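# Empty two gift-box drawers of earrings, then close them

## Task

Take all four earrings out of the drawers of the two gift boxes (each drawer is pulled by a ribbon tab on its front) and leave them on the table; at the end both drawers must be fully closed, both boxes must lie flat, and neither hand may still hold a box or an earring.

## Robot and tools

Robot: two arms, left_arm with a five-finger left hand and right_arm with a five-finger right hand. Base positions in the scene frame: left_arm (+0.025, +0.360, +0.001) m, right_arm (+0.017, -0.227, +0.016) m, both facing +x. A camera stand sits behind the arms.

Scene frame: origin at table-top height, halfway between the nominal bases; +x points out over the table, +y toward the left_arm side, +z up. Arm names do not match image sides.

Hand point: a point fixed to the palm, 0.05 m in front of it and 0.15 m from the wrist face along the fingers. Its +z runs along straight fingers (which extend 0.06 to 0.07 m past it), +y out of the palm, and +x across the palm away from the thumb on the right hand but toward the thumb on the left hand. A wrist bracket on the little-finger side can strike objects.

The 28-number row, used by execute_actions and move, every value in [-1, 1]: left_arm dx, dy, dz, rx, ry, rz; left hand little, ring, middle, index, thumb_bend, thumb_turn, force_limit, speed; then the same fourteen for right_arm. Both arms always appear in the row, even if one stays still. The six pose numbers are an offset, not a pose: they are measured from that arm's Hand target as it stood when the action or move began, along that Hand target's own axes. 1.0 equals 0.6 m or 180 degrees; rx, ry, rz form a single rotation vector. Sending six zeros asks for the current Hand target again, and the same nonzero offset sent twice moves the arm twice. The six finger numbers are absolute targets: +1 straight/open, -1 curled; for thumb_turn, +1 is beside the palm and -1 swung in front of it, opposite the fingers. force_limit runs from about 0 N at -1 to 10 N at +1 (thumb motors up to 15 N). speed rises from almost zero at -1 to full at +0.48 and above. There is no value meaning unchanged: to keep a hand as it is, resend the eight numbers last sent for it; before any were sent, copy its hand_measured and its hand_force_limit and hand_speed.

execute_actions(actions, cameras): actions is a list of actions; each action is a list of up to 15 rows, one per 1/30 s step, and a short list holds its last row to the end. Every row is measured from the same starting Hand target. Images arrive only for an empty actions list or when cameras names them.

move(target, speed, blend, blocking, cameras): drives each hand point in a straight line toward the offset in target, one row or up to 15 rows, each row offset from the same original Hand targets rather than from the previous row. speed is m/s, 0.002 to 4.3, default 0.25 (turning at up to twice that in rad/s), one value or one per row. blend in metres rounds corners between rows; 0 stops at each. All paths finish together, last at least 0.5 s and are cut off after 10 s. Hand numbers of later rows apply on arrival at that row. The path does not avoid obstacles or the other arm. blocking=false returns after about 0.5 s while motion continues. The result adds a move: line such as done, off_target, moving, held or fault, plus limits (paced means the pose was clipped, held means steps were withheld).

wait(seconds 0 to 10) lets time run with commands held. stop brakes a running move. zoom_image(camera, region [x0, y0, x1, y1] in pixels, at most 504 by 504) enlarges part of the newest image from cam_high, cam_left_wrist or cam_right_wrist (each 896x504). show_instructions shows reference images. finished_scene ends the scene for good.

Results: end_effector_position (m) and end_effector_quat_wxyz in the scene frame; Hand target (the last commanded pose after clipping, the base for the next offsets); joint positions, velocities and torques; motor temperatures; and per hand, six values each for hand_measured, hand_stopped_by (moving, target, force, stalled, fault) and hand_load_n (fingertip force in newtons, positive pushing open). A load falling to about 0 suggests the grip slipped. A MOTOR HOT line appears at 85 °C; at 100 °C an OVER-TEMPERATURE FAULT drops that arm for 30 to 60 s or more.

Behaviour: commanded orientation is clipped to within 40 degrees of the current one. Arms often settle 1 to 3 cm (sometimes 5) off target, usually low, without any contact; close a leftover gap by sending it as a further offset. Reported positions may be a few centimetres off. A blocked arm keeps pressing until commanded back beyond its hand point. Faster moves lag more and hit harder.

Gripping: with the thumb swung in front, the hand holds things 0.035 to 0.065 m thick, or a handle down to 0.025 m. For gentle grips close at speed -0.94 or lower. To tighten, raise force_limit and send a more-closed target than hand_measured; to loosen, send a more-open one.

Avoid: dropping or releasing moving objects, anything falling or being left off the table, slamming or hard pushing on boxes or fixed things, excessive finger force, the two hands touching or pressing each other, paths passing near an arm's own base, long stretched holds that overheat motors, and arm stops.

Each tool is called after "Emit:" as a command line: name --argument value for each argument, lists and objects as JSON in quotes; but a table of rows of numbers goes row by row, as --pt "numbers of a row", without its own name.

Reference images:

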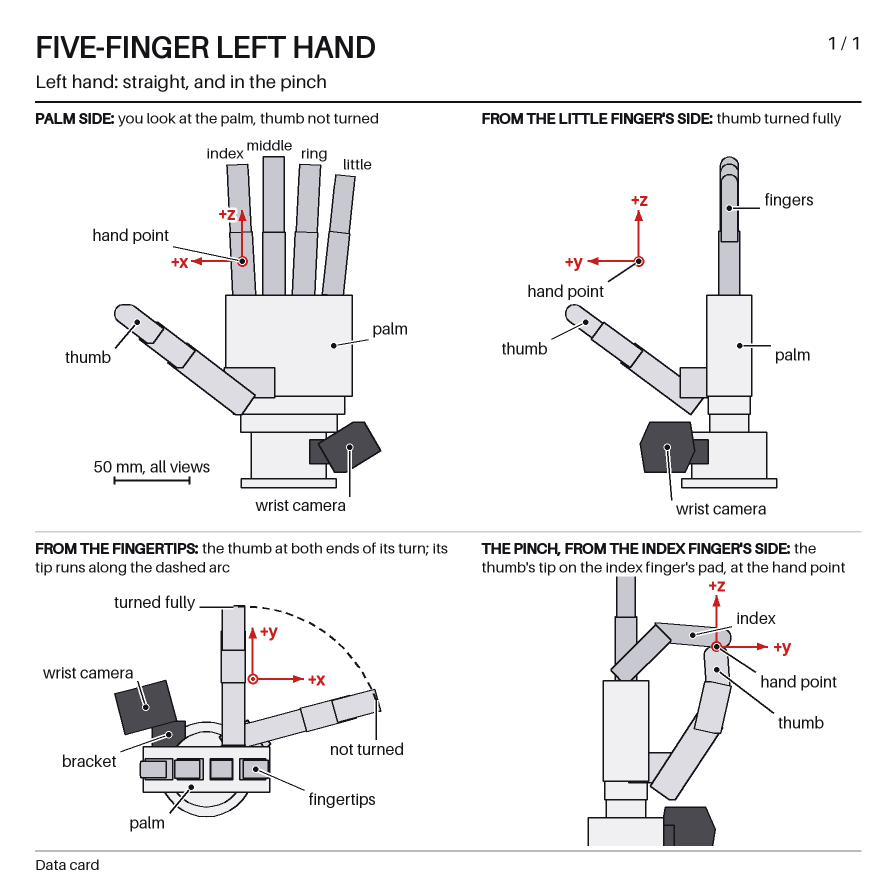

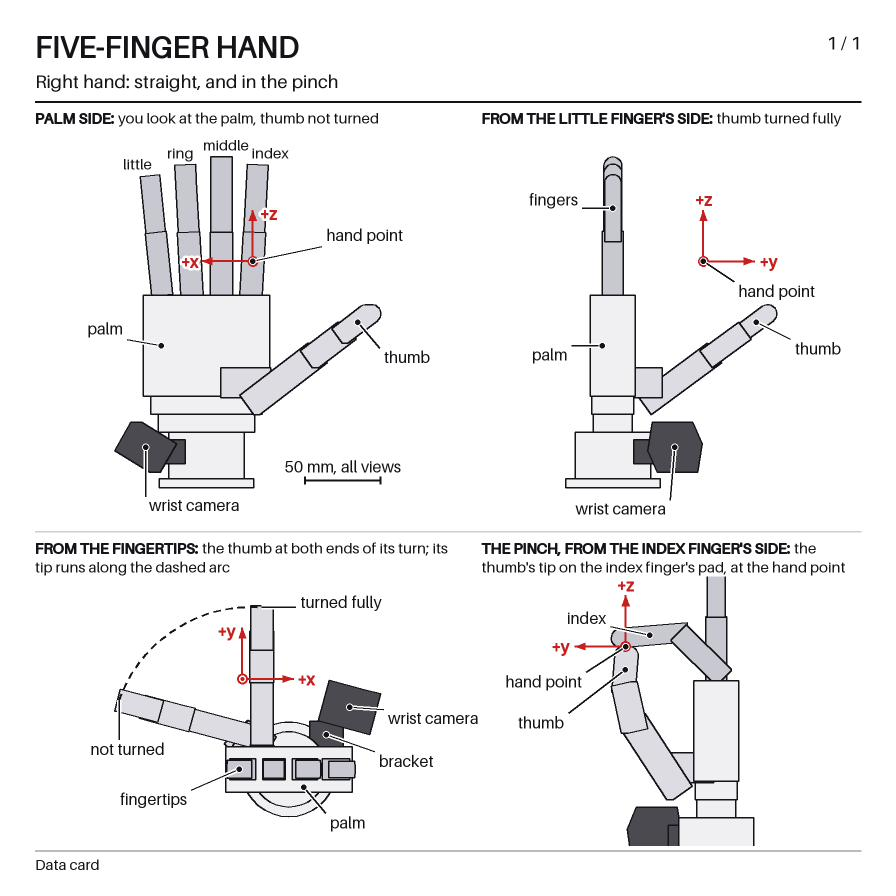

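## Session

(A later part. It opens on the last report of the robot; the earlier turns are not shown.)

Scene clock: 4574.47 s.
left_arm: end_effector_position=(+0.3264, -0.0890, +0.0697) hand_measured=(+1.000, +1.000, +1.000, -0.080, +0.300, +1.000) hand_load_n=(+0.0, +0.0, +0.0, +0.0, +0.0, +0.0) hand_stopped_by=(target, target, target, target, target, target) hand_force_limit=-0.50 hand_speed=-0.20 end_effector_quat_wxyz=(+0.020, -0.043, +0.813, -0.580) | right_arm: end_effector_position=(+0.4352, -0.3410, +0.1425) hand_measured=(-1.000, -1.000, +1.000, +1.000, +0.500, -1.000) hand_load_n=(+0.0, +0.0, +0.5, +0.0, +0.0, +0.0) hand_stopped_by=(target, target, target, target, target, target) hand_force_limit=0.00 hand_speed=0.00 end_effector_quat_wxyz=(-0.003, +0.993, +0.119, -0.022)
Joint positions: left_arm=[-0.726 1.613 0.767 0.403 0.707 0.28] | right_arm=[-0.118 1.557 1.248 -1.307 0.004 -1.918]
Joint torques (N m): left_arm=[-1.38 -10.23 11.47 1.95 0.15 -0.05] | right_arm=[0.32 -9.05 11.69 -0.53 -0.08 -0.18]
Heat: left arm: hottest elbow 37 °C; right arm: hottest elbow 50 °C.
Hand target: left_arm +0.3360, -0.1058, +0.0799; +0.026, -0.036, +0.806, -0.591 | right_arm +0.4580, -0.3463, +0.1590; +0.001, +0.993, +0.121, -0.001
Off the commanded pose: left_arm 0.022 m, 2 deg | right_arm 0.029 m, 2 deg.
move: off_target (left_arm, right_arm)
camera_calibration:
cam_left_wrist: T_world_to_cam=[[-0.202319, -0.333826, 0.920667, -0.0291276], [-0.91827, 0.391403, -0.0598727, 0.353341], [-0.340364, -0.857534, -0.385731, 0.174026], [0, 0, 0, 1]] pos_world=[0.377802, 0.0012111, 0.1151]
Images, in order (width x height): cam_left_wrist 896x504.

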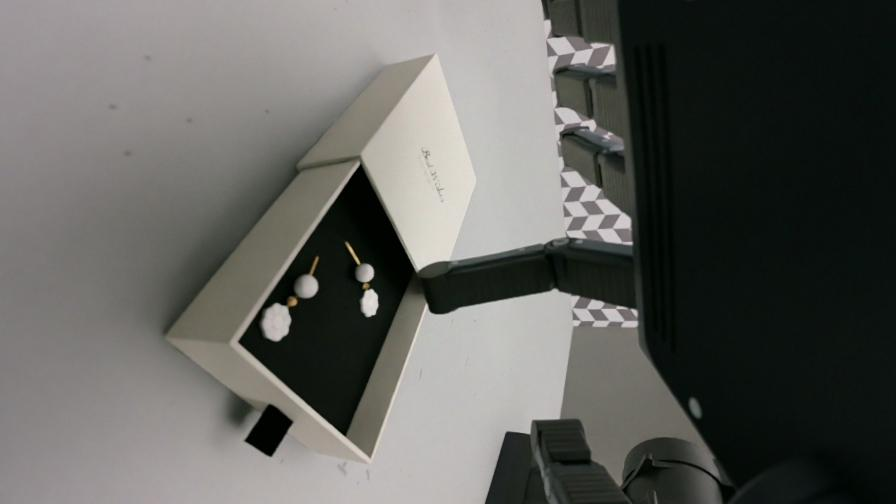

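Emit:
move --target '[-0.0122,0.0062,0.0362,0,0,0,1,1,1,-0.08,0.3,1,-0.5,-0.2,0,0,0,0,0,0,-1,-1,1,1,0.5,-1,0,0]' --speed 0.06 --cameras '["cam_left_wrist"]'

Scene clock: 4614.97 s.
left_arm: end_effector_position=(+0.3360, -0.1073, +0.0601) hand_measured=(+1.000, +1.000, +1.000, -0.080, +0.300, +1.000) hand_load_n=(+0.0, +0.0, +0.0, +0.0, +0.0, -0.5) hand_stopped_by=(target, target, target, target, target, target) hand_force_limit=-0.50 hand_speed=-0.20 end_effector_quat_wxyz=(+0.020, -0.044, +0.813, -0.580) | right_arm: end_effector_position=(+0.4352, -0.3410, +0.1425) hand_measured=(-1.000, -1.000, +1.000, +1.000, +0.500, -1.000) hand_load_n=(+0.0, +0.0, +0.0, +0.0, +0.0, +0.5) hand_stopped_by=(target, target, target, target, target, target) hand_force_limit=0.00 hand_speed=0.00 end_effector_quat_wxyz=(-0.003, +0.993, +0.119, -0.022)
Joint positions: left_arm=[-0.743 1.676 0.816 0.424 0.691 0.271] | right_arm=[-0.118 1.557 1.248 -1.307 0.004 -1.918]
Joint torques (N m): left_arm=[-1.44 -10.87 11.38 1.94 0.17 -0.06] | right_arm=[0.32 -9 11.66 -0.53 -0.07 -0.17]
Heat: left arm: hottest elbow 39 °C; right arm: hottest elbow 51 °C.
Hand target: left_arm +0.3450, -0.1246, +0.0697; +0.026, -0.036, +0.806, -0.591 | right_arm +0.4580, -0.3463, +0.1590; +0.001, +0.993, +0.121, -0.001
Off the commanded pose: left_arm 0.022 m, 2 deg | right_arm 0.029 m, 2 deg.
move: off_target (left_arm, right_arm)
camera_calibration:
cam_left_wrist: T_world_to_cam=[[-0.202042, -0.334472, 0.920493, -0.0245751], [-0.918409, 0.39114, -0.0594593, 0.368659], [-0.340154, -0.857402, -0.386209, 0.157835], [0, 0, 0, 1]] pos_world=[0.387302, -0.0170888, 0.105499]
Images, in order (width x height): cam_left_wrist 896x504.

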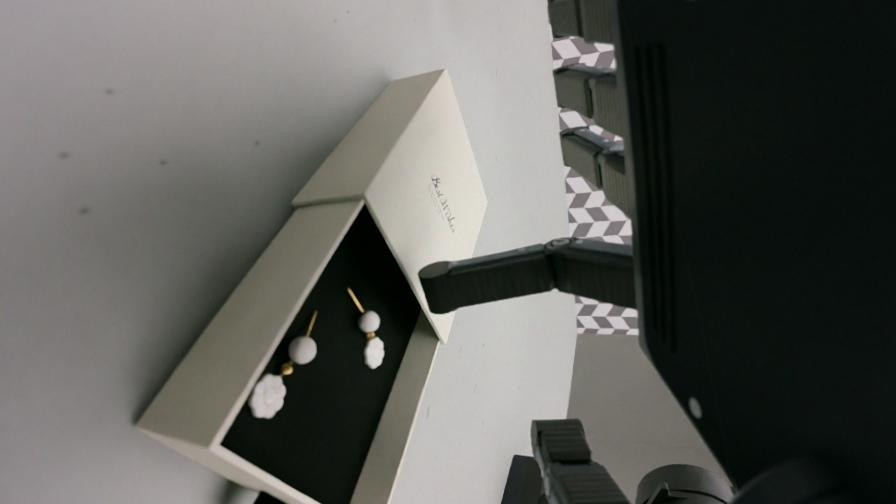

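Emit:
move --target '[0,0.0286,0.009,0,0,0,1,1,1,-0.08,0.3,1,-0.5,-0.2,0,0,0,0,0,0,-1,-1,1,1,0.5,-1,0,0]' --speed 0.03 --cameras '["cam_left_wrist"]'

Emit:
zoom_image --camera "cam_left_wrist" --region '[240, 180, 600, 480]'

Scene clock: 4624.27 s.
left_arm: end_effector_position=(+0.3404, -0.1118, +0.0530) hand_measured=(+1.000, +1.000, +1.000, -0.080, +0.300, +1.000) hand_load_n=(+0.0, +0.0, -0.5, -0.5, +0.0, -0.5) hand_stopped_by=(target, target, target, target, target, target) hand_force_limit=-0.50 hand_speed=-0.20 end_effector_quat_wxyz=(+0.026, -0.041, +0.808, -0.588) | right_arm: end_effector_position=(+0.4352, -0.3410, +0.1425) hand_measured=(-1.000, -1.000, +1.000, +1.000, +0.500, -1.000) hand_load_n=(+0.0, +0.0, +0.0, +0.0, +0.0, +0.0) hand_stopped_by=(target, target, target, target, target, target) hand_force_limit=0.00 hand_speed=0.00 end_effector_quat_wxyz=(-0.003, +0.993, +0.119, -0.022)
Joint positions: left_arm=[-0.743 1.709 0.816 0.481 0.691 0.265] | right_arm=[-0.118 1.557 1.248 -1.307 0.004 -1.918]
Joint torques (N m): left_arm=[-1.61 -9.93 10.39 1.7 0.11 0.02] | right_arm=[0.32 -9.05 11.71 -0.53 -0.08 -0.18]
Heat: left arm: hottest elbow 39 °C; right arm: hottest elbow 51 °C.
Hand target: left_arm +0.3451, -0.1247, +0.0518; +0.026, -0.036, +0.806, -0.591 | right_arm +0.4580, -0.3463, +0.1590; +0.001, +0.993, +0.121, -0.001
Off the commanded pose: left_arm 0.014 m, 1 deg | right_arm 0.029 m, 2 deg.
move: off_target (left_arm, right_arm)
camera_calibration:
cam_left_wrist: T_world_to_cam=[[-0.213501, -0.318453, 0.923583, -0.0131482], [-0.918253, 0.388149, -0.0784343, 0.374695], [-0.33351, -0.864828, -0.37529, 0.14919], [0, 0, 0, 1]] pos_world=[0.391014, -0.0206008, 0.0975219]
Images, in order (width x height): cam_left_wrist 896x504.

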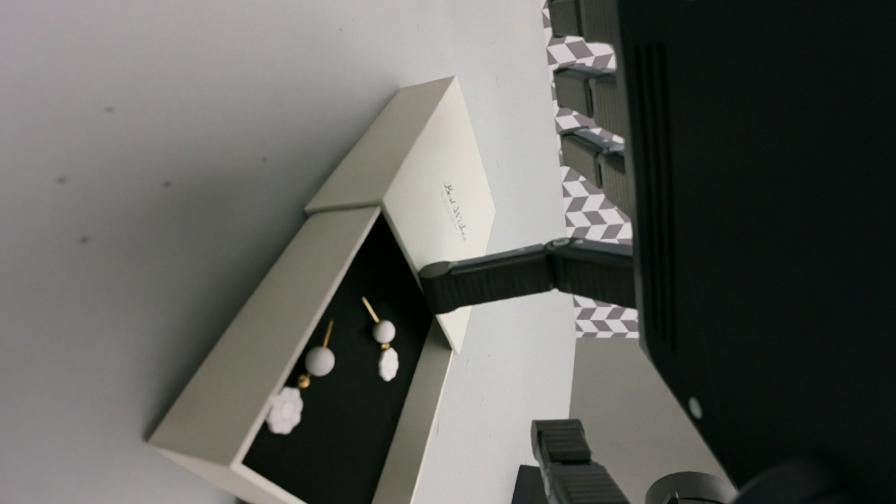

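Scaled by 1.400 from the camera's 896x504 image, which has a finer 1280x720 frame.

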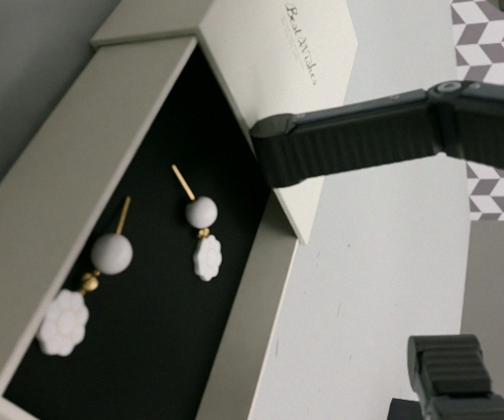

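Emit:
move --target '[0.017,-0.0054,-0.0384,0,0,0,1,1,1,-0.08,0.3,1,-0.5,-0.2,0,0,0,0,0,0,-1,-1,1,1,0.5,-1,0,0]' --speed 0.04

Scene clock: 4637.93 s.
left_arm: end_effector_position=(+0.3354, -0.1083, +0.0615) hand_measured=(+1.000, +1.000, +1.000, -0.080, +0.300, +1.000) hand_load_n=(+0.0, +0.0, +0.0, +0.0, +0.0, +0.0) hand_stopped_by=(target, target, target, target, target, target) hand_force_limit=-0.50 hand_speed=-0.20 end_effector_quat_wxyz=(+0.027, -0.036, +0.805, -0.592) | right_arm: end_effector_position=(+0.4352, -0.3410, +0.1425) hand_measured=(-1.000, -1.000, +1.000, +1.000, +0.500, -1.000) hand_load_n=(+0.0, +0.0, +0.0, +0.0, +0.0, +0.0) hand_stopped_by=(target, target, target, target, target, target) hand_force_limit=0.00 hand_speed=0.00 end_effector_quat_wxyz=(-0.003, +0.993, +0.119, -0.022)
Joint positions: left_arm=[-0.743 1.681 0.8 0.482 0.697 0.265] | right_arm=[-0.118 1.557 1.248 -1.307 0.004 -1.918]
Joint torques (N m): left_arm=[-0.62 -12.51 6.56 1.24 0.35 0.12] | right_arm=[0.32 -9.05 11.71 -0.54 -0.07 -0.18]
Heat: left arm: hottest elbow 40 °C; right arm: hottest elbow 51 °C.
Hand target: left_arm +0.3332, -0.1047, +0.0620; +0.027, -0.035, +0.806, -0.591 | right_arm +0.4580, -0.3463, +0.1590; +0.001, +0.993, +0.121, -0.001
Off the commanded pose: left_arm 0.004 m, 0 deg | right_arm 0.029 m, 2 deg.
move: off_target (right_arm)

Emit:
move --target '[0,0.0191,0.006,0,0,0,1,1,1,-0.08,0.3,1,-0.5,-0.2,0,0,0,0,0,0,-1,-1,1,1,0.5,-1,0,0]' --speed 0.03

Scene clock: 4644.07 s.
left_arm: end_effector_position=(+0.3344, -0.1075, +0.0609) hand_measured=(+1.000, +1.000, +1.000, -0.080, +0.300, +1.000) hand_load_n=(+0.0, +0.0, +0.0, +0.0, +0.0, +0.0) hand_stopped_by=(target, target, target, target, target, target) hand_force_limit=-0.50 hand_speed=-0.20 end_effector_quat_wxyz=(+0.029, -0.035, +0.803, -0.594) | right_arm: end_effector_position=(+0.4352, -0.3410, +0.1425) hand_measured=(-1.000, -1.000, +1.000, +1.000, +0.500, -1.000) hand_load_n=(+0.0, +0.0, +0.0, +0.0, +0.0, +0.0) hand_stopped_by=(target, target, target, target, target, target) hand_force_limit=0.00 hand_speed=0.00 end_effector_quat_wxyz=(-0.003, +0.993, +0.119, -0.022)
Joint positions: left_arm=[-0.743 1.681 0.792 0.497 0.697 0.265] | right_arm=[-0.118 1.557 1.248 -1.307 0.004 -1.918]
Joint torques (N m): left_arm=[-0.67 -10.64 6.68 1.98 0.34 0.09] | right_arm=[0.44 -9.11 11.7 -0.51 -0.07 -0.18]
Heat: left arm: hottest elbow 40 °C; right arm: hottest elbow 51 °C.
Hand target: left_arm +0.3331, -0.1046, +0.0499; +0.027, -0.036, +0.806, -0.591 | right_arm +0.4580, -0.3463, +0.1590; +0.001, +0.993, +0.121, -0.001
Off the commanded pose: left_arm 0.011 m, 1 deg | right_arm 0.029 m, 2 deg.
move: off_target (left_arm, right_arm)

Emit:
move --target '[0,0.0159,0.005,0,0,0,1,1,1,-0.08,0.3,1,-0.5,-0.2,0,0,0,0,0,0,-1,-1,1,1,0.5,-1,0,0]' --speed 0.03 --cameras '["cam_left_wrist"]'

Scene clock: 4648.97 s.
left_arm: end_effector_position=(+0.3342, -0.1072, +0.0497) hand_measured=(+1.000, +1.000, +1.000, -0.080, +0.300, +1.000) hand_load_n=(-0.5, +0.0, +0.0, +0.0, +0.0, +0.0) hand_stopped_by=(target, target, target, target, target, target) hand_force_limit=-0.50 hand_speed=-0.20 end_effector_quat_wxyz=(+0.028, -0.035, +0.804, -0.593) | right_arm: end_effector_position=(+0.4352, -0.3410, +0.1425) hand_measured=(-1.000, -1.000, +1.000, +1.000, +0.500, -1.000) hand_load_n=(+0.0, +0.0, -0.5, +0.0, -0.5, +0.0) hand_stopped_by=(target, target, target, target, target, target) hand_force_limit=0.00 hand_speed=0.00 end_effector_quat_wxyz=(-0.003, +0.993, +0.119, -0.022)
Joint positions: left_arm=[-0.743 1.707 0.785 0.528 0.697 0.265] | right_arm=[-0.118 1.557 1.248 -1.307 0.004 -1.918]
Joint torques (N m): left_arm=[-0.62 -10.4 6.57 2.03 0.35 0.1] | right_arm=[0.32 -9 11.7 -0.55 -0.07 -0.19]
Heat: left arm: hottest elbow 39 °C; right arm: hottest elbow 51 °C.
Hand target: left_arm +0.3331, -0.1046, +0.0398; +0.026, -0.036, +0.806, -0.591 | right_arm +0.4580, -0.3463, +0.1590; +0.001, +0.993, +0.121, -0.001
Off the commanded pose: left_arm 0.010 m, 0 deg | right_arm 0.029 m, 2 deg.
move: off_target (right_arm)
camera_calibration:
cam_left_wrist: T_world_to_cam=[[-0.225718, -0.304615, 0.925344, -0.00451145], [-0.915093, 0.392099, -0.0941419, 0.367139], [-0.33415, -0.868025, -0.367255, 0.149218], [0, 0, 0, 1]] pos_world=[0.38481, -0.0158042, 0.0935389]
Images, in order (width x height): cam_left_wrist 896x504.

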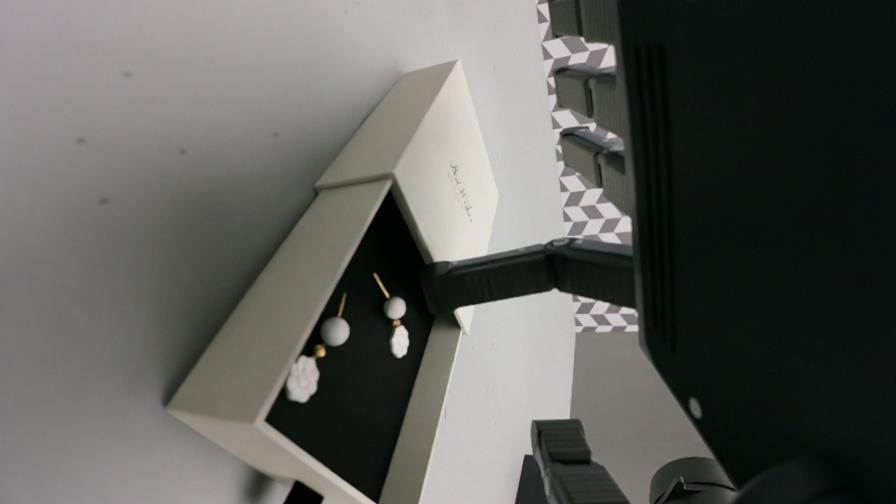

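Emit:
zoom_image --camera "cam_left_wrist" --region '[350, 200, 530, 350]'

Scaled by 2.800 from the camera's 896x504 image, which has a finer 1280x720 frame.

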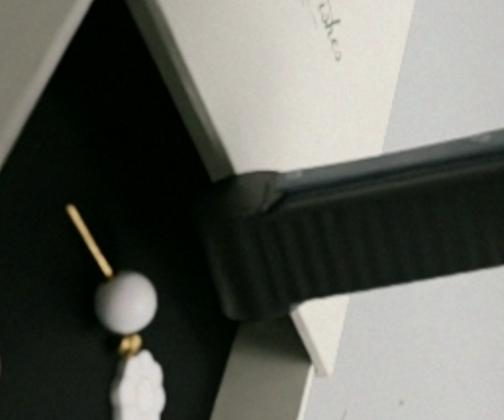

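Emit:
move --target '[0,0.0122,0.004,0,0,0,1,1,1,-0.08,0.3,1,-0.5,-0.2,0,0,0,0,0,0,-1,-1,1,1,0.5,-1,0,0]' --speed 0.03 --cameras '["cam_left_wrist"]'

Emit:
zoom_image --camera "cam_left_wrist" --region '[350, 200, 530, 350]'

Scene clock: 4666.40 s.
left_arm: end_effector_position=(+0.3351, -0.1084, +0.0436) hand_measured=(+1.000, +1.000, +1.000, -0.080, +0.300, +1.000) hand_load_n=(+0.0, +0.0, +0.0, +0.0, +0.0, -0.5) hand_stopped_by=(target, target, target, target, target, target) hand_force_limit=-0.50 hand_speed=-0.20 end_effector_quat_wxyz=(+0.029, -0.034, +0.803, -0.594) | right_arm: end_effector_position=(+0.4352, -0.3410, +0.1425) hand_measured=(-1.000, -1.000, +1.000, +1.000, +0.500, -1.000) hand_load_n=(+0.0, +0.0, +0.0, +0.0, -0.5, +0.0) hand_stopped_by=(target, target, target, target, target, target) hand_force_limit=0.00 hand_speed=0.00 end_effector_quat_wxyz=(-0.003, +0.993, +0.119, -0.022)
Joint positions: left_arm=[-0.743 1.727 0.785 0.551 0.699 0.265] | right_arm=[-0.118 1.557 1.248 -1.307 0.004 -1.918]
Joint torques (N m): left_arm=[-0.44 -10.75 6.01 2.1 0.32 0.12] | right_arm=[0.38 -9 11.69 -0.51 -0.07 -0.18]
Heat: left arm: hottest elbow 38 °C; right arm: hottest elbow 51 °C.
Hand target: left_arm +0.3331, -0.1047, +0.0322; +0.027, -0.036, +0.806, -0.591 | right_arm +0.4580, -0.3463, +0.1590; +0.001, +0.993, +0.121, -0.001
Off the commanded pose: left_arm 0.012 m, 1 deg | right_arm 0.029 m, 2 deg.
move: off_target (left_arm, right_arm)
camera_calibration:
cam_left_wrist: T_world_to_cam=[[-0.228048, -0.30196, 0.925643, 0.00213053], [-0.914481, 0.392789, -0.0971633, 0.367801], [-0.334243, -0.868641, -0.365712, 0.146229], [0, 0, 0, 1]] pos_world=[0.385709, -0.0168048, 0.0872422]
Images, in order (width x height): cam_left_wrist 896x504.

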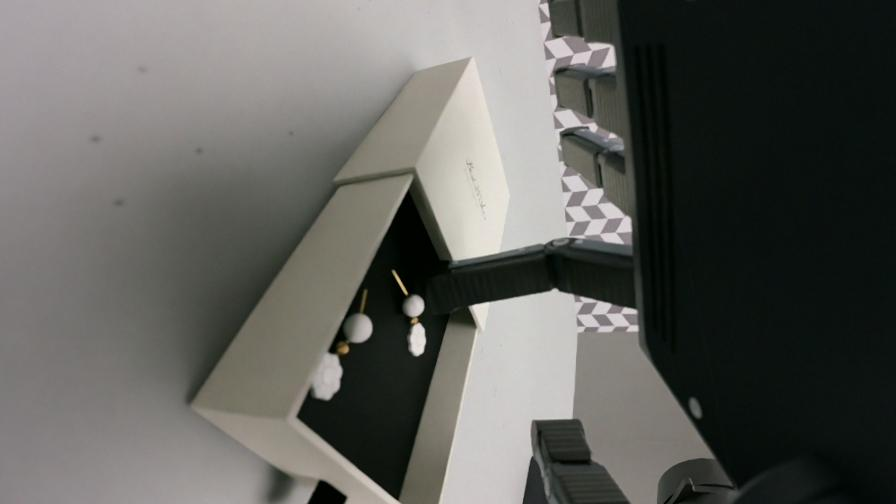

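Scaled by 2.800 from the camera's 896x504 image, which has a finer 1280x720 frame.

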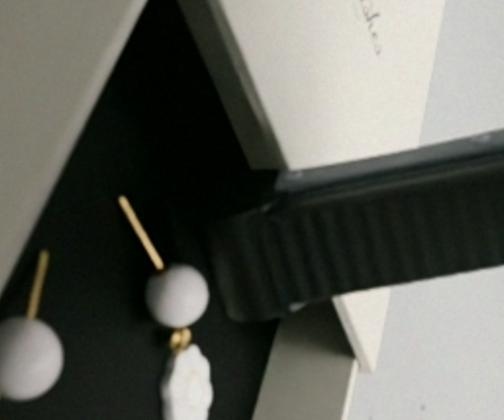

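Emit:
move --pt "0 0.0032 0.001 0 0 0 1 1 1 -0.08 0.3 1 -0.5 -0.2 0 0 0 0 0 0 -1 -1 1 1 0.5 -1 0 0" --pt "-0.001 0.0062 -0.0085 0 0 0 1 1 1 -0.08 0.3 1 -0.5 -0.2 0 0 0 0 0 0 -1 -1 1 1 0.5 -1 0 0" --speed 0.03 --cameras '["cam_left_wrist"]'

Emit:
zoom_image --camera "cam_left_wrist" --region '[350, 200, 530, 350]'

Scene clock: 4682.10 s.
left_arm: end_effector_position=(+0.3305, -0.1040, +0.0374) hand_measured=(+1.000, +1.000, +1.000, -0.080, +0.300, +1.000) hand_load_n=(+0.0, +0.0, +0.0, +0.0, +0.0, +0.0) hand_stopped_by=(target, target, target, target, target, target) hand_force_limit=-0.50 hand_speed=-0.20 end_effector_quat_wxyz=(+0.024, -0.034, +0.805, -0.592) | right_arm: end_effector_position=(+0.4352, -0.3410, +0.1425) hand_measured=(-1.000, -1.000, +1.000, +1.000, +0.500, -1.000) hand_load_n=(+0.0, +0.0, +0.0, +0.0, +0.0, +0.5) hand_stopped_by=(target, target, target, target, target, target) hand_force_limit=0.00 hand_speed=0.00 end_effector_quat_wxyz=(-0.003, +0.993, +0.119, -0.022)
Joint positions: left_arm=[-0.741 1.731 0.772 0.557 0.707 0.267] | right_arm=[-0.118 1.557 1.248 -1.307 0.004 -1.918]
Joint torques (N m): left_arm=[-0.32 -10.87 6.23 2.06 0.36 0.13] | right_arm=[0.32 -9.05 11.67 -0.54 -0.07 -0.18]
Heat: left arm: hottest elbow 37 °C; right arm: hottest elbow 51 °C.
Hand target: left_arm +0.3332, -0.0986, +0.0300; +0.027, -0.036, +0.806, -0.591 | right_arm +0.4580, -0.3463, +0.1590; +0.001, +0.993, +0.121, -0.001
Off the commanded pose: left_arm 0.009 m, 0 deg | right_arm 0.029 m, 2 deg.
move: off_target (right_arm)
camera_calibration:
cam_left_wrist: T_world_to_cam=[[-0.2222, -0.305763, 0.925816, 0.00566243], [-0.91282, 0.398915, -0.0873333, 0.36101], [-0.342619, -0.864509, -0.367746, 0.14943], [0, 0, 0, 1]] pos_world=[0.381993, -0.0130968, 0.0812382]
Images, in order (width x height): cam_left_wrist 896x504.

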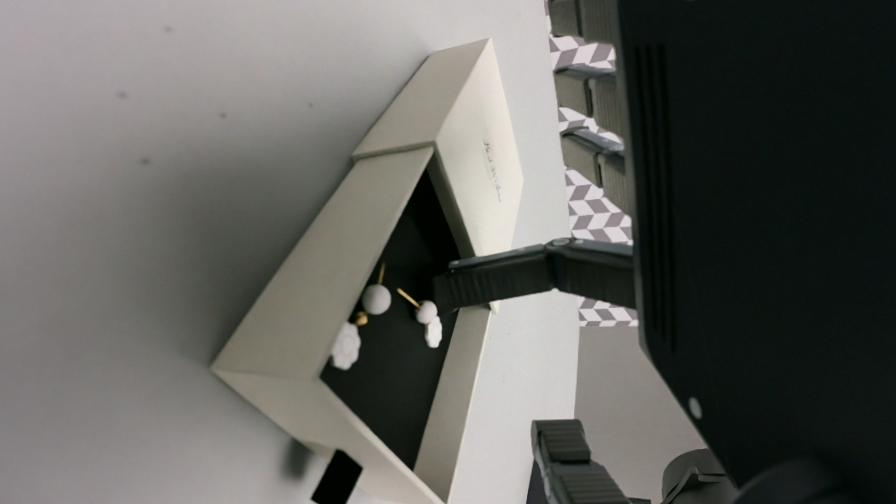

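Scaled by 2.800 from the camera's 896x504 image, which has a finer 1280x720 frame.

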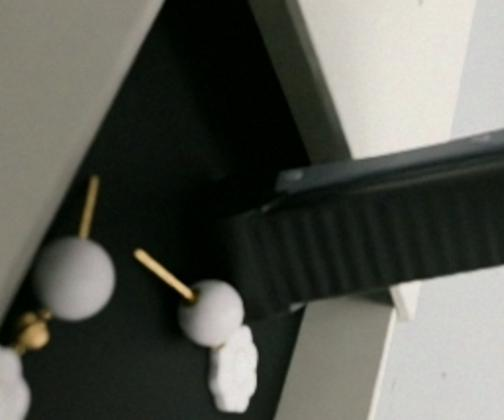

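Emit:
move --pt "0 -0.0477 -0.0151 0 0 0 1 1 1 -0.08 0.3 1 -0.5 -0.2 0 0 0 0 0 0 -1 -1 1 1 0.5 -1 0 0" --pt "-0.003 -0.0523 0 0 -0.0794 -0.025 1 1 1 -0.08 0.3 1 -0.5 -0.2 0 0 0 0 0 0 -1 -1 1 1 0.5 -1 0 0" --speed '[0.03,0.06]' --cameras '["cam_left_wrist","cam_high"]'

Scene clock: 4738.43 s.
left_arm: end_effector_position=(+0.3416, -0.1048, +0.0544) hand_measured=(+1.000, +1.000, +1.000, -0.080, +0.300, +1.000) hand_load_n=(+0.0, +0.0, -0.5, +0.0, +0.0, +0.0) hand_stopped_by=(target, target, target, target, target, target) hand_force_limit=-0.50 hand_speed=-0.20 end_effector_quat_wxyz=(+0.104, -0.143, +0.798, -0.576) | right_arm: end_effector_position=(+0.4352, -0.3410, +0.1425) hand_measured=(-1.000, -1.000, +1.000, +1.000, +0.500, -1.000) hand_load_n=(+0.0, +0.0, +0.0, +0.0, +0.0, +0.0) hand_stopped_by=(target, target, target, target, target, target) hand_force_limit=0.00 hand_speed=0.00 end_effector_quat_wxyz=(-0.003, +0.993, +0.119, -0.022)
Joint positions: left_arm=[-0.805 1.643 0.714 0.581 0.388 0.137] | right_arm=[-0.118 1.557 1.248 -1.307 0.004 -1.918]
Joint torques (N m): left_arm=[-1.61 -11.99 6.57 2 0.03 0] | right_arm=[0.38 -9.05 11.7 -0.53 -0.07 -0.18]
Heat: left arm: hottest elbow 36 °C; right arm: hottest elbow 51 °C.
Hand target: left_arm +0.3357, -0.1079, +0.0599; +0.103, -0.140, +0.794, -0.582 | right_arm +0.4580, -0.3463, +0.1590; +0.001, +0.993, +0.121, -0.001
Off the commanded pose: left_arm 0.009 m, 1 deg | right_arm 0.029 m, 2 deg.
move: off_target (right_arm)
camera_calibration:
cam_left_wrist: T_world_to_cam=[[-0.127892, -0.371779, 0.919469, -0.0465811], [-0.986831, 0.140281, -0.08054, 0.370844], [-0.0990407, -0.917661, -0.384824, 0.070949], [0, 0, 0, 1]] pos_world=[0.36703, -0.00423303, 0.100001]
Images, in order (width x height): cam_high 896x504, cam_left_wrist 896x504.

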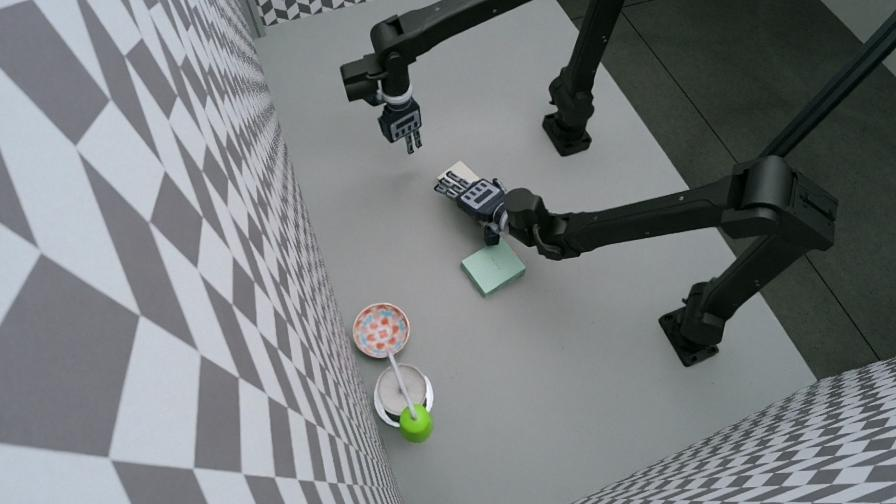

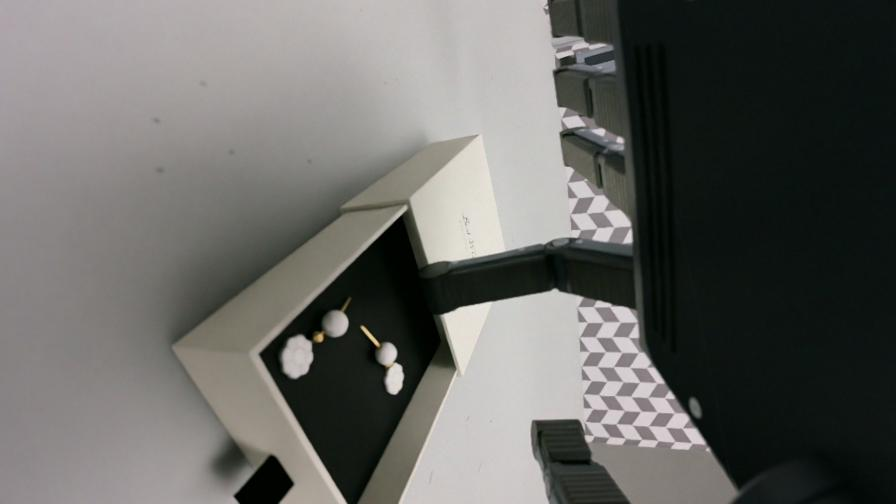

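Emit:
zoom_image --camera "cam_left_wrist" --region '[250, 190, 490, 410]'

Scaled by 2.100 from the camera's 896x504 image, which has a finer 1280x720 frame.

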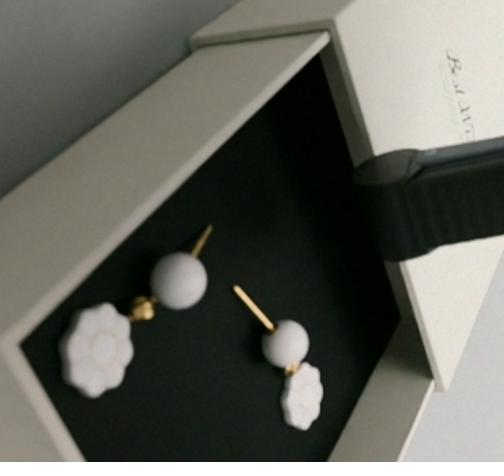

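Emit:
move --target '[0.0112,-0.0145,0.0042,0,0,0,1,1,1,-0.08,0.3,-0.47,-0.5,0,0,0,0,0,0,0,-1,-1,1,1,0.5,-1,0,0]' --speed 0.04 --cameras '["cam_left_wrist"]'

Emit:
zoom_image --camera "cam_left_wrist" --region '[250, 190, 490, 410]'

Scene clock: 4778.90 s.
left_arm: end_effector_position=(+0.3363, -0.1111, +0.0628) hand_measured=(+1.000, +1.000, +1.000, -0.080, +0.300, -0.470) hand_load_n=(+0.0, +0.0, +0.0, -0.5, +0.0, +0.0) hand_stopped_by=(target, target, target, target, target, target) hand_force_limit=-0.50 hand_speed=0.00 end_effector_quat_wxyz=(+0.107, -0.141, +0.795, -0.580) | right_arm: end_effector_position=(+0.4352, -0.3410, +0.1425) hand_measured=(-1.000, -1.000, +1.000, +1.000, +0.500, -1.000) hand_load_n=(+0.0, +0.0, +0.0, +0.5, +0.0, +0.0) hand_stopped_by=(target, target, target, target, target, target) hand_force_limit=0.00 hand_speed=0.00 end_effector_quat_wxyz=(-0.003, +0.993, +0.119, -0.022)
Joint positions: left_arm=[-0.825 1.627 0.714 0.581 0.369 0.13] | right_arm=[-0.118 1.557 1.248 -1.307 0.004 -1.918]
Joint torques (N m): left_arm=[-1.73 -11.69 7.66 1.32 0.01 -0.04] | right_arm=[0.26 -9.05 11.7 -0.54 -0.07 -0.18]
Heat: left arm: hottest elbow 36 °C; right arm: hottest elbow 52 °C.
Hand target: left_arm +0.3312, -0.1149, +0.0675; +0.103, -0.140, +0.794, -0.582 | right_arm +0.4580, -0.3463, +0.1590; +0.001, +0.993, +0.121, -0.001
Off the commanded pose: left_arm 0.008 m, 0 deg | right_arm 0.029 m, 2 deg.
move: off_target (right_arm)
camera_calibration:
cam_left_wrist: T_world_to_cam=[[-0.136117, -0.362537, 0.921976, -0.053691], [-0.986116, 0.138933, -0.0909555, 0.367404], [-0.0951185, -0.921555, -0.376415, 0.0656179], [0, 0, 0, 1]] pos_world=[0.361236, -0.0100391, 0.107619]
Images, in order (width x height): cam_left_wrist 896x504.

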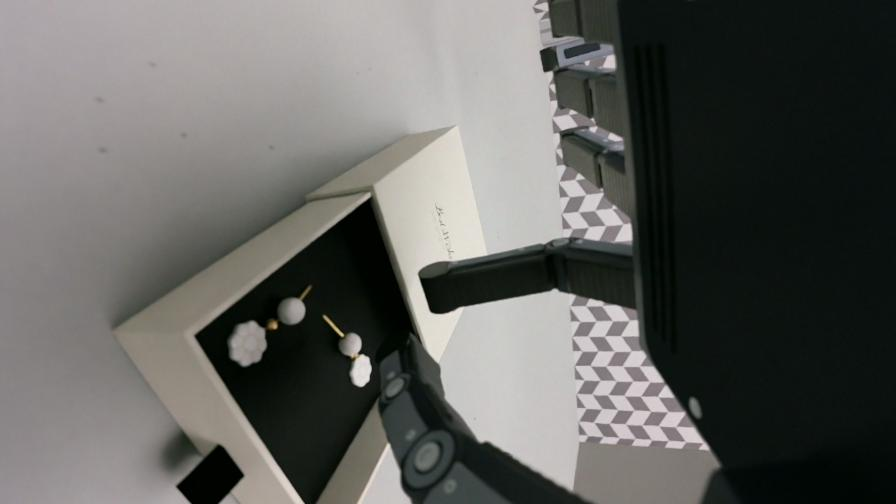

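Scaled by 2.100 from the camera's 896x504 image, which has a finer 1280x720 frame.

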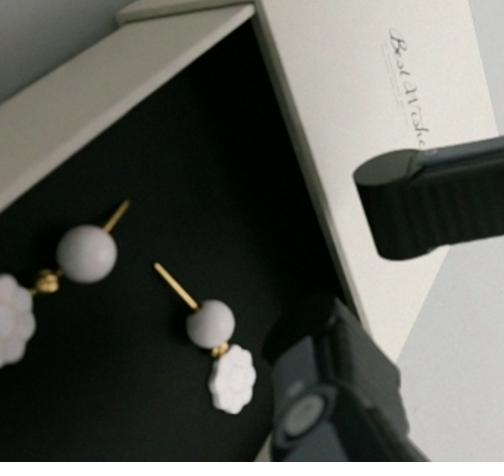

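Emit:
move --target '[0.0097,0.0212,0.0035,0,0,0,1,1,1,-0.08,0.3,-0.47,-0.5,0,0,0,0,0,0,0,-1,-1,1,1,0.5,-1,0,0]' --speed 0.03 --cameras '["cam_left_wrist"]'

Emit:
zoom_image --camera "cam_left_wrist" --region '[300, 220, 500, 400]'

Scene clock: 4853.90 s.
left_arm: end_effector_position=(+0.3323, -0.1134, +0.0634) hand_measured=(+1.000, +1.000, +1.000, -0.080, +0.300, -0.470) hand_load_n=(+0.0, +0.0, +0.0, +0.0, +0.0, +0.0) hand_stopped_by=(target, target, target, target, target, target) hand_force_limit=-0.50 hand_speed=0.00 end_effector_quat_wxyz=(+0.110, -0.139, +0.792, -0.584) | right_arm: end_effector_position=(+0.4352, -0.3410, +0.1425) hand_measured=(-1.000, -1.000, +1.000, +1.000, +0.500, -1.000) hand_load_n=(+0.0, +0.0, +0.0, +0.0, +0.0, +0.0) hand_stopped_by=(target, target, target, target, target, target) hand_force_limit=0.00 hand_speed=0.00 end_effector_quat_wxyz=(-0.003, +0.993, +0.119, -0.022)
Joint positions: left_arm=[-0.836 1.627 0.705 0.604 0.358 0.126] | right_arm=[-0.118 1.557 1.248 -1.307 0.004 -1.918]
Joint torques (N m): left_arm=[-1.73 -10.46 6.69 2.14 -0.03 -0.07] | right_arm=[0.26 -9 11.66 -0.51 -0.07 -0.18]
Heat: left arm: hottest elbow 36 °C; right arm: hottest elbow 52 °C.
Hand target: left_arm +0.3251, -0.1152, +0.0549; +0.103, -0.140, +0.794, -0.582 | right_arm +0.4580, -0.3463, +0.1590; +0.001, +0.993, +0.121, -0.001
Off the commanded pose: left_arm 0.011 m, 1 deg | right_arm 0.029 m, 2 deg.
move: off_target (left_arm, right_arm)
camera_calibration:
cam_left_wrist: T_world_to_cam=[[-0.144087, -0.354304, 0.923963, -0.0521882], [-0.985299, 0.137976, -0.100743, 0.363978], [-0.091791, -0.924895, -0.368975, 0.0613761], [0, 0, 0, 1]] pos_world=[0.356742, -0.0119443, 0.107535]
Images, in order (width x height): cam_left_wrist 896x504.

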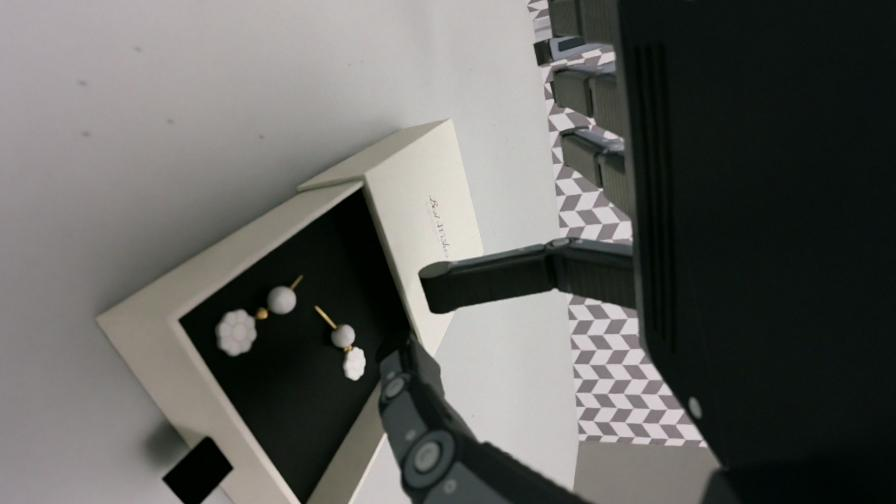

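Scaled by 2.520 from the camera's 896x504 image, which has a finer 1280x720 frame.

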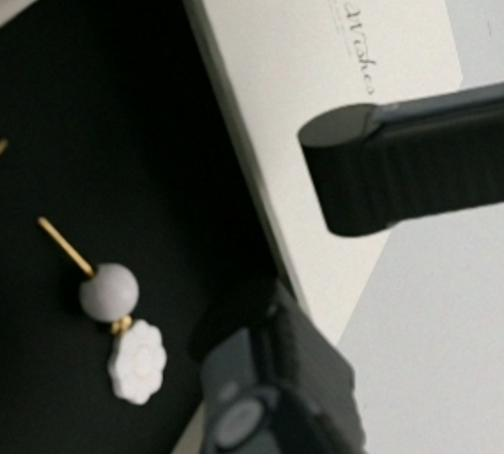

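Emit:
move --target '[0.0032,0.0208,0.0027,0,0,0,1,1,1,-0.08,0.3,-0.47,-0.5,0,0,0,0,0,0,0,-1,-1,1,1,0.5,-1,0,0]' --speed 0.03 --cameras '["cam_left_wrist"]'

Emit:
zoom_image --camera "cam_left_wrist" --region '[300, 220, 500, 400]'

Scene clock: 4871.27 s.
left_arm: end_effector_position=(+0.3300, -0.1119, +0.0516) hand_measured=(+1.000, +1.000, +1.000, -0.080, +0.300, -0.470) hand_load_n=(+0.0, +0.0, +0.0, +0.0, +0.0, +0.0) hand_stopped_by=(target, target, target, target, target, target) hand_force_limit=-0.50 hand_speed=0.00 end_effector_quat_wxyz=(+0.110, -0.139, +0.792, -0.585) | right_arm: end_effector_position=(+0.4352, -0.3410, +0.1425) hand_measured=(-1.000, -1.000, +1.000, +1.000, +0.500, -1.000) hand_load_n=(+0.0, +0.0, +0.0, +0.0, +0.0, +0.0) hand_stopped_by=(target, target, target, target, target, target) hand_force_limit=0.00 hand_speed=0.00 end_effector_quat_wxyz=(-0.003, +0.993, +0.119, -0.022)
Joint positions: left_arm=[-0.838 1.654 0.69 0.648 0.356 0.125] | right_arm=[-0.118 1.557 1.248 -1.307 0.004 -1.918]
Joint torques (N m): left_arm=[-1.79 -10.05 6.42 1.96 0 -0.04] | right_arm=[0.32 -9 11.7 -0.53 -0.07 -0.18]
Heat: left arm: hottest elbow 36 °C; right arm: hottest elbow 52 °C.
Hand target: left_arm +0.3226, -0.1137, +0.0424; +0.103, -0.140, +0.794, -0.582 | right_arm +0.4580, -0.3463, +0.1590; +0.001, +0.993, +0.121, -0.001
Off the commanded pose: left_arm 0.012 m, 1 deg | right_arm 0.029 m, 2 deg.
move: off_target (left_arm, right_arm)
camera_calibration:
cam_left_wrist: T_world_to_cam=[[-0.144745, -0.353491, 0.924171, -0.0407375], [-0.985267, 0.137473, -0.101731, 0.360372], [-0.0910872, -0.925281, -0.368182, 0.0579249], [0, 0, 0, 1]] pos_world=[0.354443, -0.0103449, 0.0956364]
Images, in order (width x height): cam_left_wrist 896x504.

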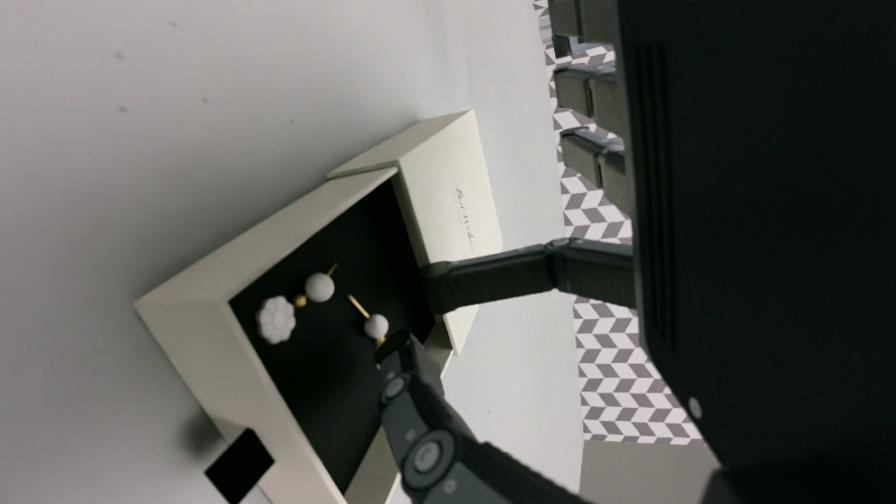

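Scaled by 2.520 from the camera's 896x504 image, which has a finer 1280x720 frame.

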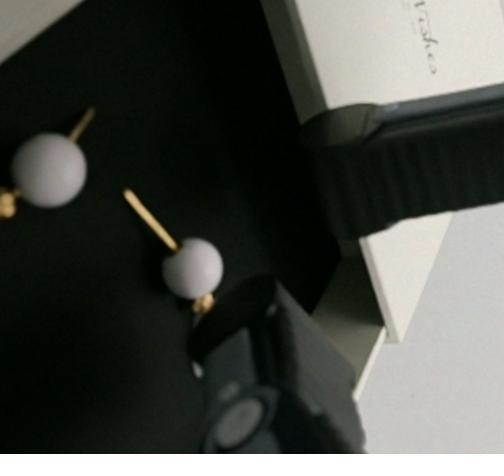

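Emit:
move --target '[0.0009,0.0176,0.0013,0,0,0,1,1,1,-0.08,0.3,-0.47,-0.5,0,0,0,0,0,0,0,-1,-1,1,1,0.5,-1,0,0]' --speed 0.02 --cameras '["cam_left_wrist"]'

Emit:
zoom_image --camera "cam_left_wrist" --region '[300, 220, 500, 400]'

Scene clock: 4897.90 s.
left_arm: end_effector_position=(+0.3287, -0.1105, +0.0417) hand_measured=(+1.000, +1.000, +1.000, -0.080, +0.300, -0.470) hand_load_n=(-0.5, +0.0, +0.0, +0.0, +0.0, +0.0) hand_stopped_by=(target, target, target, target, target, target) hand_force_limit=-0.50 hand_speed=0.00 end_effector_quat_wxyz=(+0.110, -0.139, +0.791, -0.585) | right_arm: end_effector_position=(+0.4352, -0.3410, +0.1425) hand_measured=(-1.000, -1.000, +1.000, +1.000, +0.500, -1.000) hand_load_n=(+0.0, +0.5, +0.0, +0.0, +0.0, +0.0) hand_stopped_by=(target, target, target, target, target, target) hand_force_limit=0.00 hand_speed=0.00 end_effector_quat_wxyz=(-0.003, +0.993, +0.119, -0.022)
Joint positions: left_arm=[-0.838 1.679 0.679 0.684 0.356 0.125] | right_arm=[-0.118 1.557 1.248 -1.307 0.004 -1.918]
Joint torques (N m): left_arm=[-1.85 -10.23 6.01 2.07 0.03 -0.05] | right_arm=[0.32 -9 11.66 -0.54 -0.07 -0.17]
Heat: left arm: hottest elbow 35 °C; right arm: hottest elbow 52 °C.
Hand target: left_arm +0.3213, -0.1117, +0.0322; +0.104, -0.140, +0.794, -0.582 | right_arm +0.4580, -0.3463, +0.1590; +0.001, +0.993, +0.121, -0.001
Off the commanded pose: left_arm 0.012 m, 1 deg | right_arm 0.029 m, 2 deg.
move: off_target (left_arm, right_arm)
camera_calibration:
cam_left_wrist: T_world_to_cam=[[-0.145485, -0.352648, 0.924377, -0.0310465], [-0.985186, 0.137374, -0.102647, 0.357843], [-0.0907872, -0.925618, -0.36741, 0.0552728], [0, 0, 0, 1]] pos_world=[0.353043, -0.00894543, 0.0857381]
Images, in order (width x height): cam_left_wrist 896x504.

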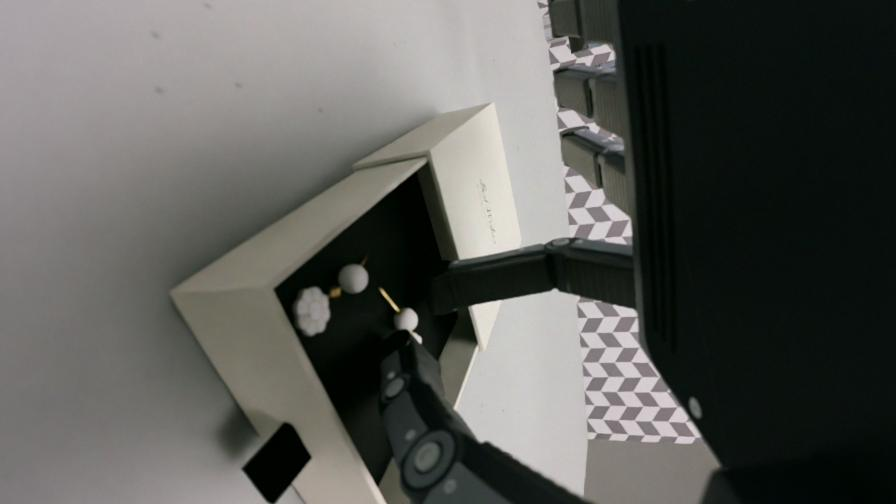

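Scaled by 2.520 from the camera's 896x504 image, which has a finer 1280x720 frame.

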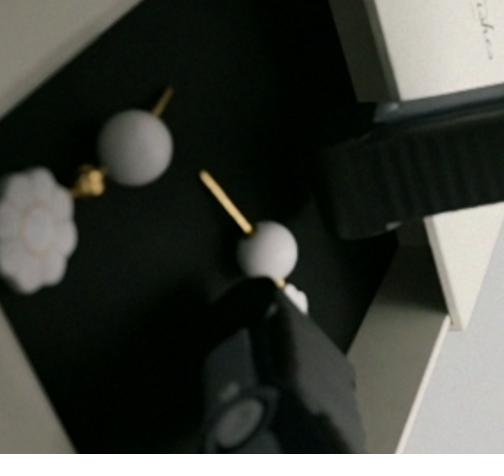

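Emit:
move --target '[-0.006,0.0035,0.001,0,0,0,1,1,1,-0.08,0.3,-0.47,-0.5,0,0,0,0,0,0,0,-1,-1,1,1,0.5,-1,0,0]' --speed 0.02 --cameras '["cam_left_wrist"]'

Emit:
zoom_image --camera "cam_left_wrist" --region '[300, 220, 500, 400]'

Scene clock: 4920.37 s.
left_arm: end_effector_position=(+0.3284, -0.1107, +0.0393) hand_measured=(+1.000, +1.000, +1.000, -0.080, +0.300, -0.470) hand_load_n=(+0.0, +0.0, +0.0, +0.0, +0.0, +0.0) hand_stopped_by=(target, target, target, target, target, target) hand_force_limit=-0.50 hand_speed=0.00 end_effector_quat_wxyz=(+0.109, -0.139, +0.792, -0.585) | right_arm: end_effector_position=(+0.4352, -0.3410, +0.1425) hand_measured=(-1.000, -1.000, +1.000, +1.000, +0.500, -1.000) hand_load_n=(+0.0, +0.0, +0.0, +0.0, +0.0, +0.5) hand_stopped_by=(target, target, target, target, target, target) hand_force_limit=0.00 hand_speed=0.00 end_effector_quat_wxyz=(-0.003, +0.993, +0.119, -0.022)
Joint positions: left_arm=[-0.838 1.686 0.679 0.69 0.358 0.125] | right_arm=[-0.118 1.557 1.248 -1.307 0.004 -1.918]
Joint torques (N m): left_arm=[-1.03 -9.99 6.3 2.09 0.24 0.02] | right_arm=[0.32 -9.05 11.69 -0.53 -0.07 -0.18]
Heat: left arm: hottest elbow 35 °C; right arm: hottest elbow 52 °C.
Hand target: left_arm +0.3247, -0.1104, +0.0300; +0.103, -0.140, +0.794, -0.582 | right_arm +0.4580, -0.3463, +0.1590; +0.001, +0.993, +0.121, -0.001
Off the commanded pose: left_arm 0.010 m, 1 deg | right_arm 0.029 m, 2 deg.
move: off_target (right_arm)
camera_calibration:
cam_left_wrist: T_world_to_cam=[[-0.144715, -0.353097, 0.924327, -0.0291694], [-0.985094, 0.139202, -0.101053, 0.357471], [-0.0929863, -0.925173, -0.367979, 0.0550337], [0, 0, 0, 1]] pos_world=[0.353039, -0.00914454, 0.0833369]
Images, in order (width x height): cam_left_wrist 896x504.

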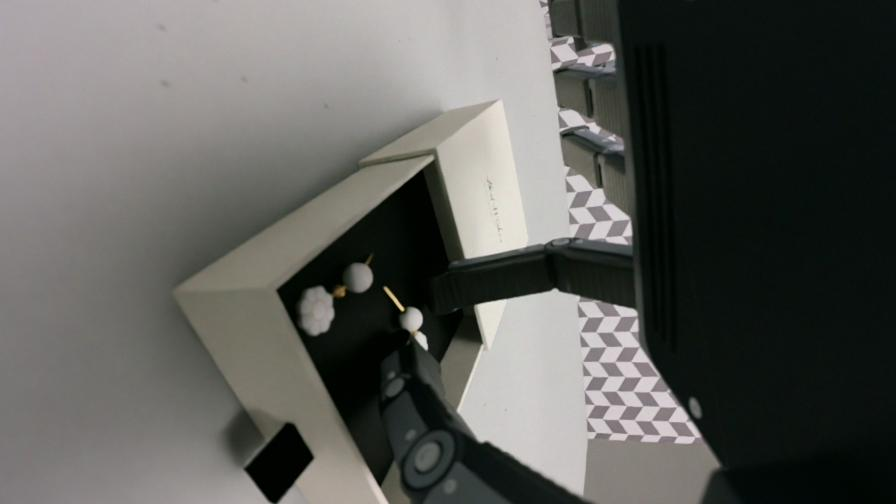

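Scaled by 2.520 from the camera's 896x504 image, which has a finer 1280x720 frame.

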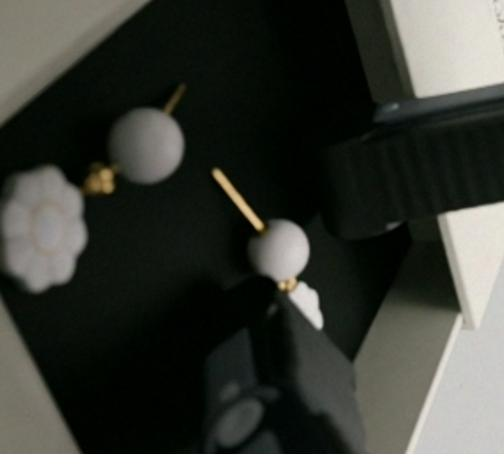

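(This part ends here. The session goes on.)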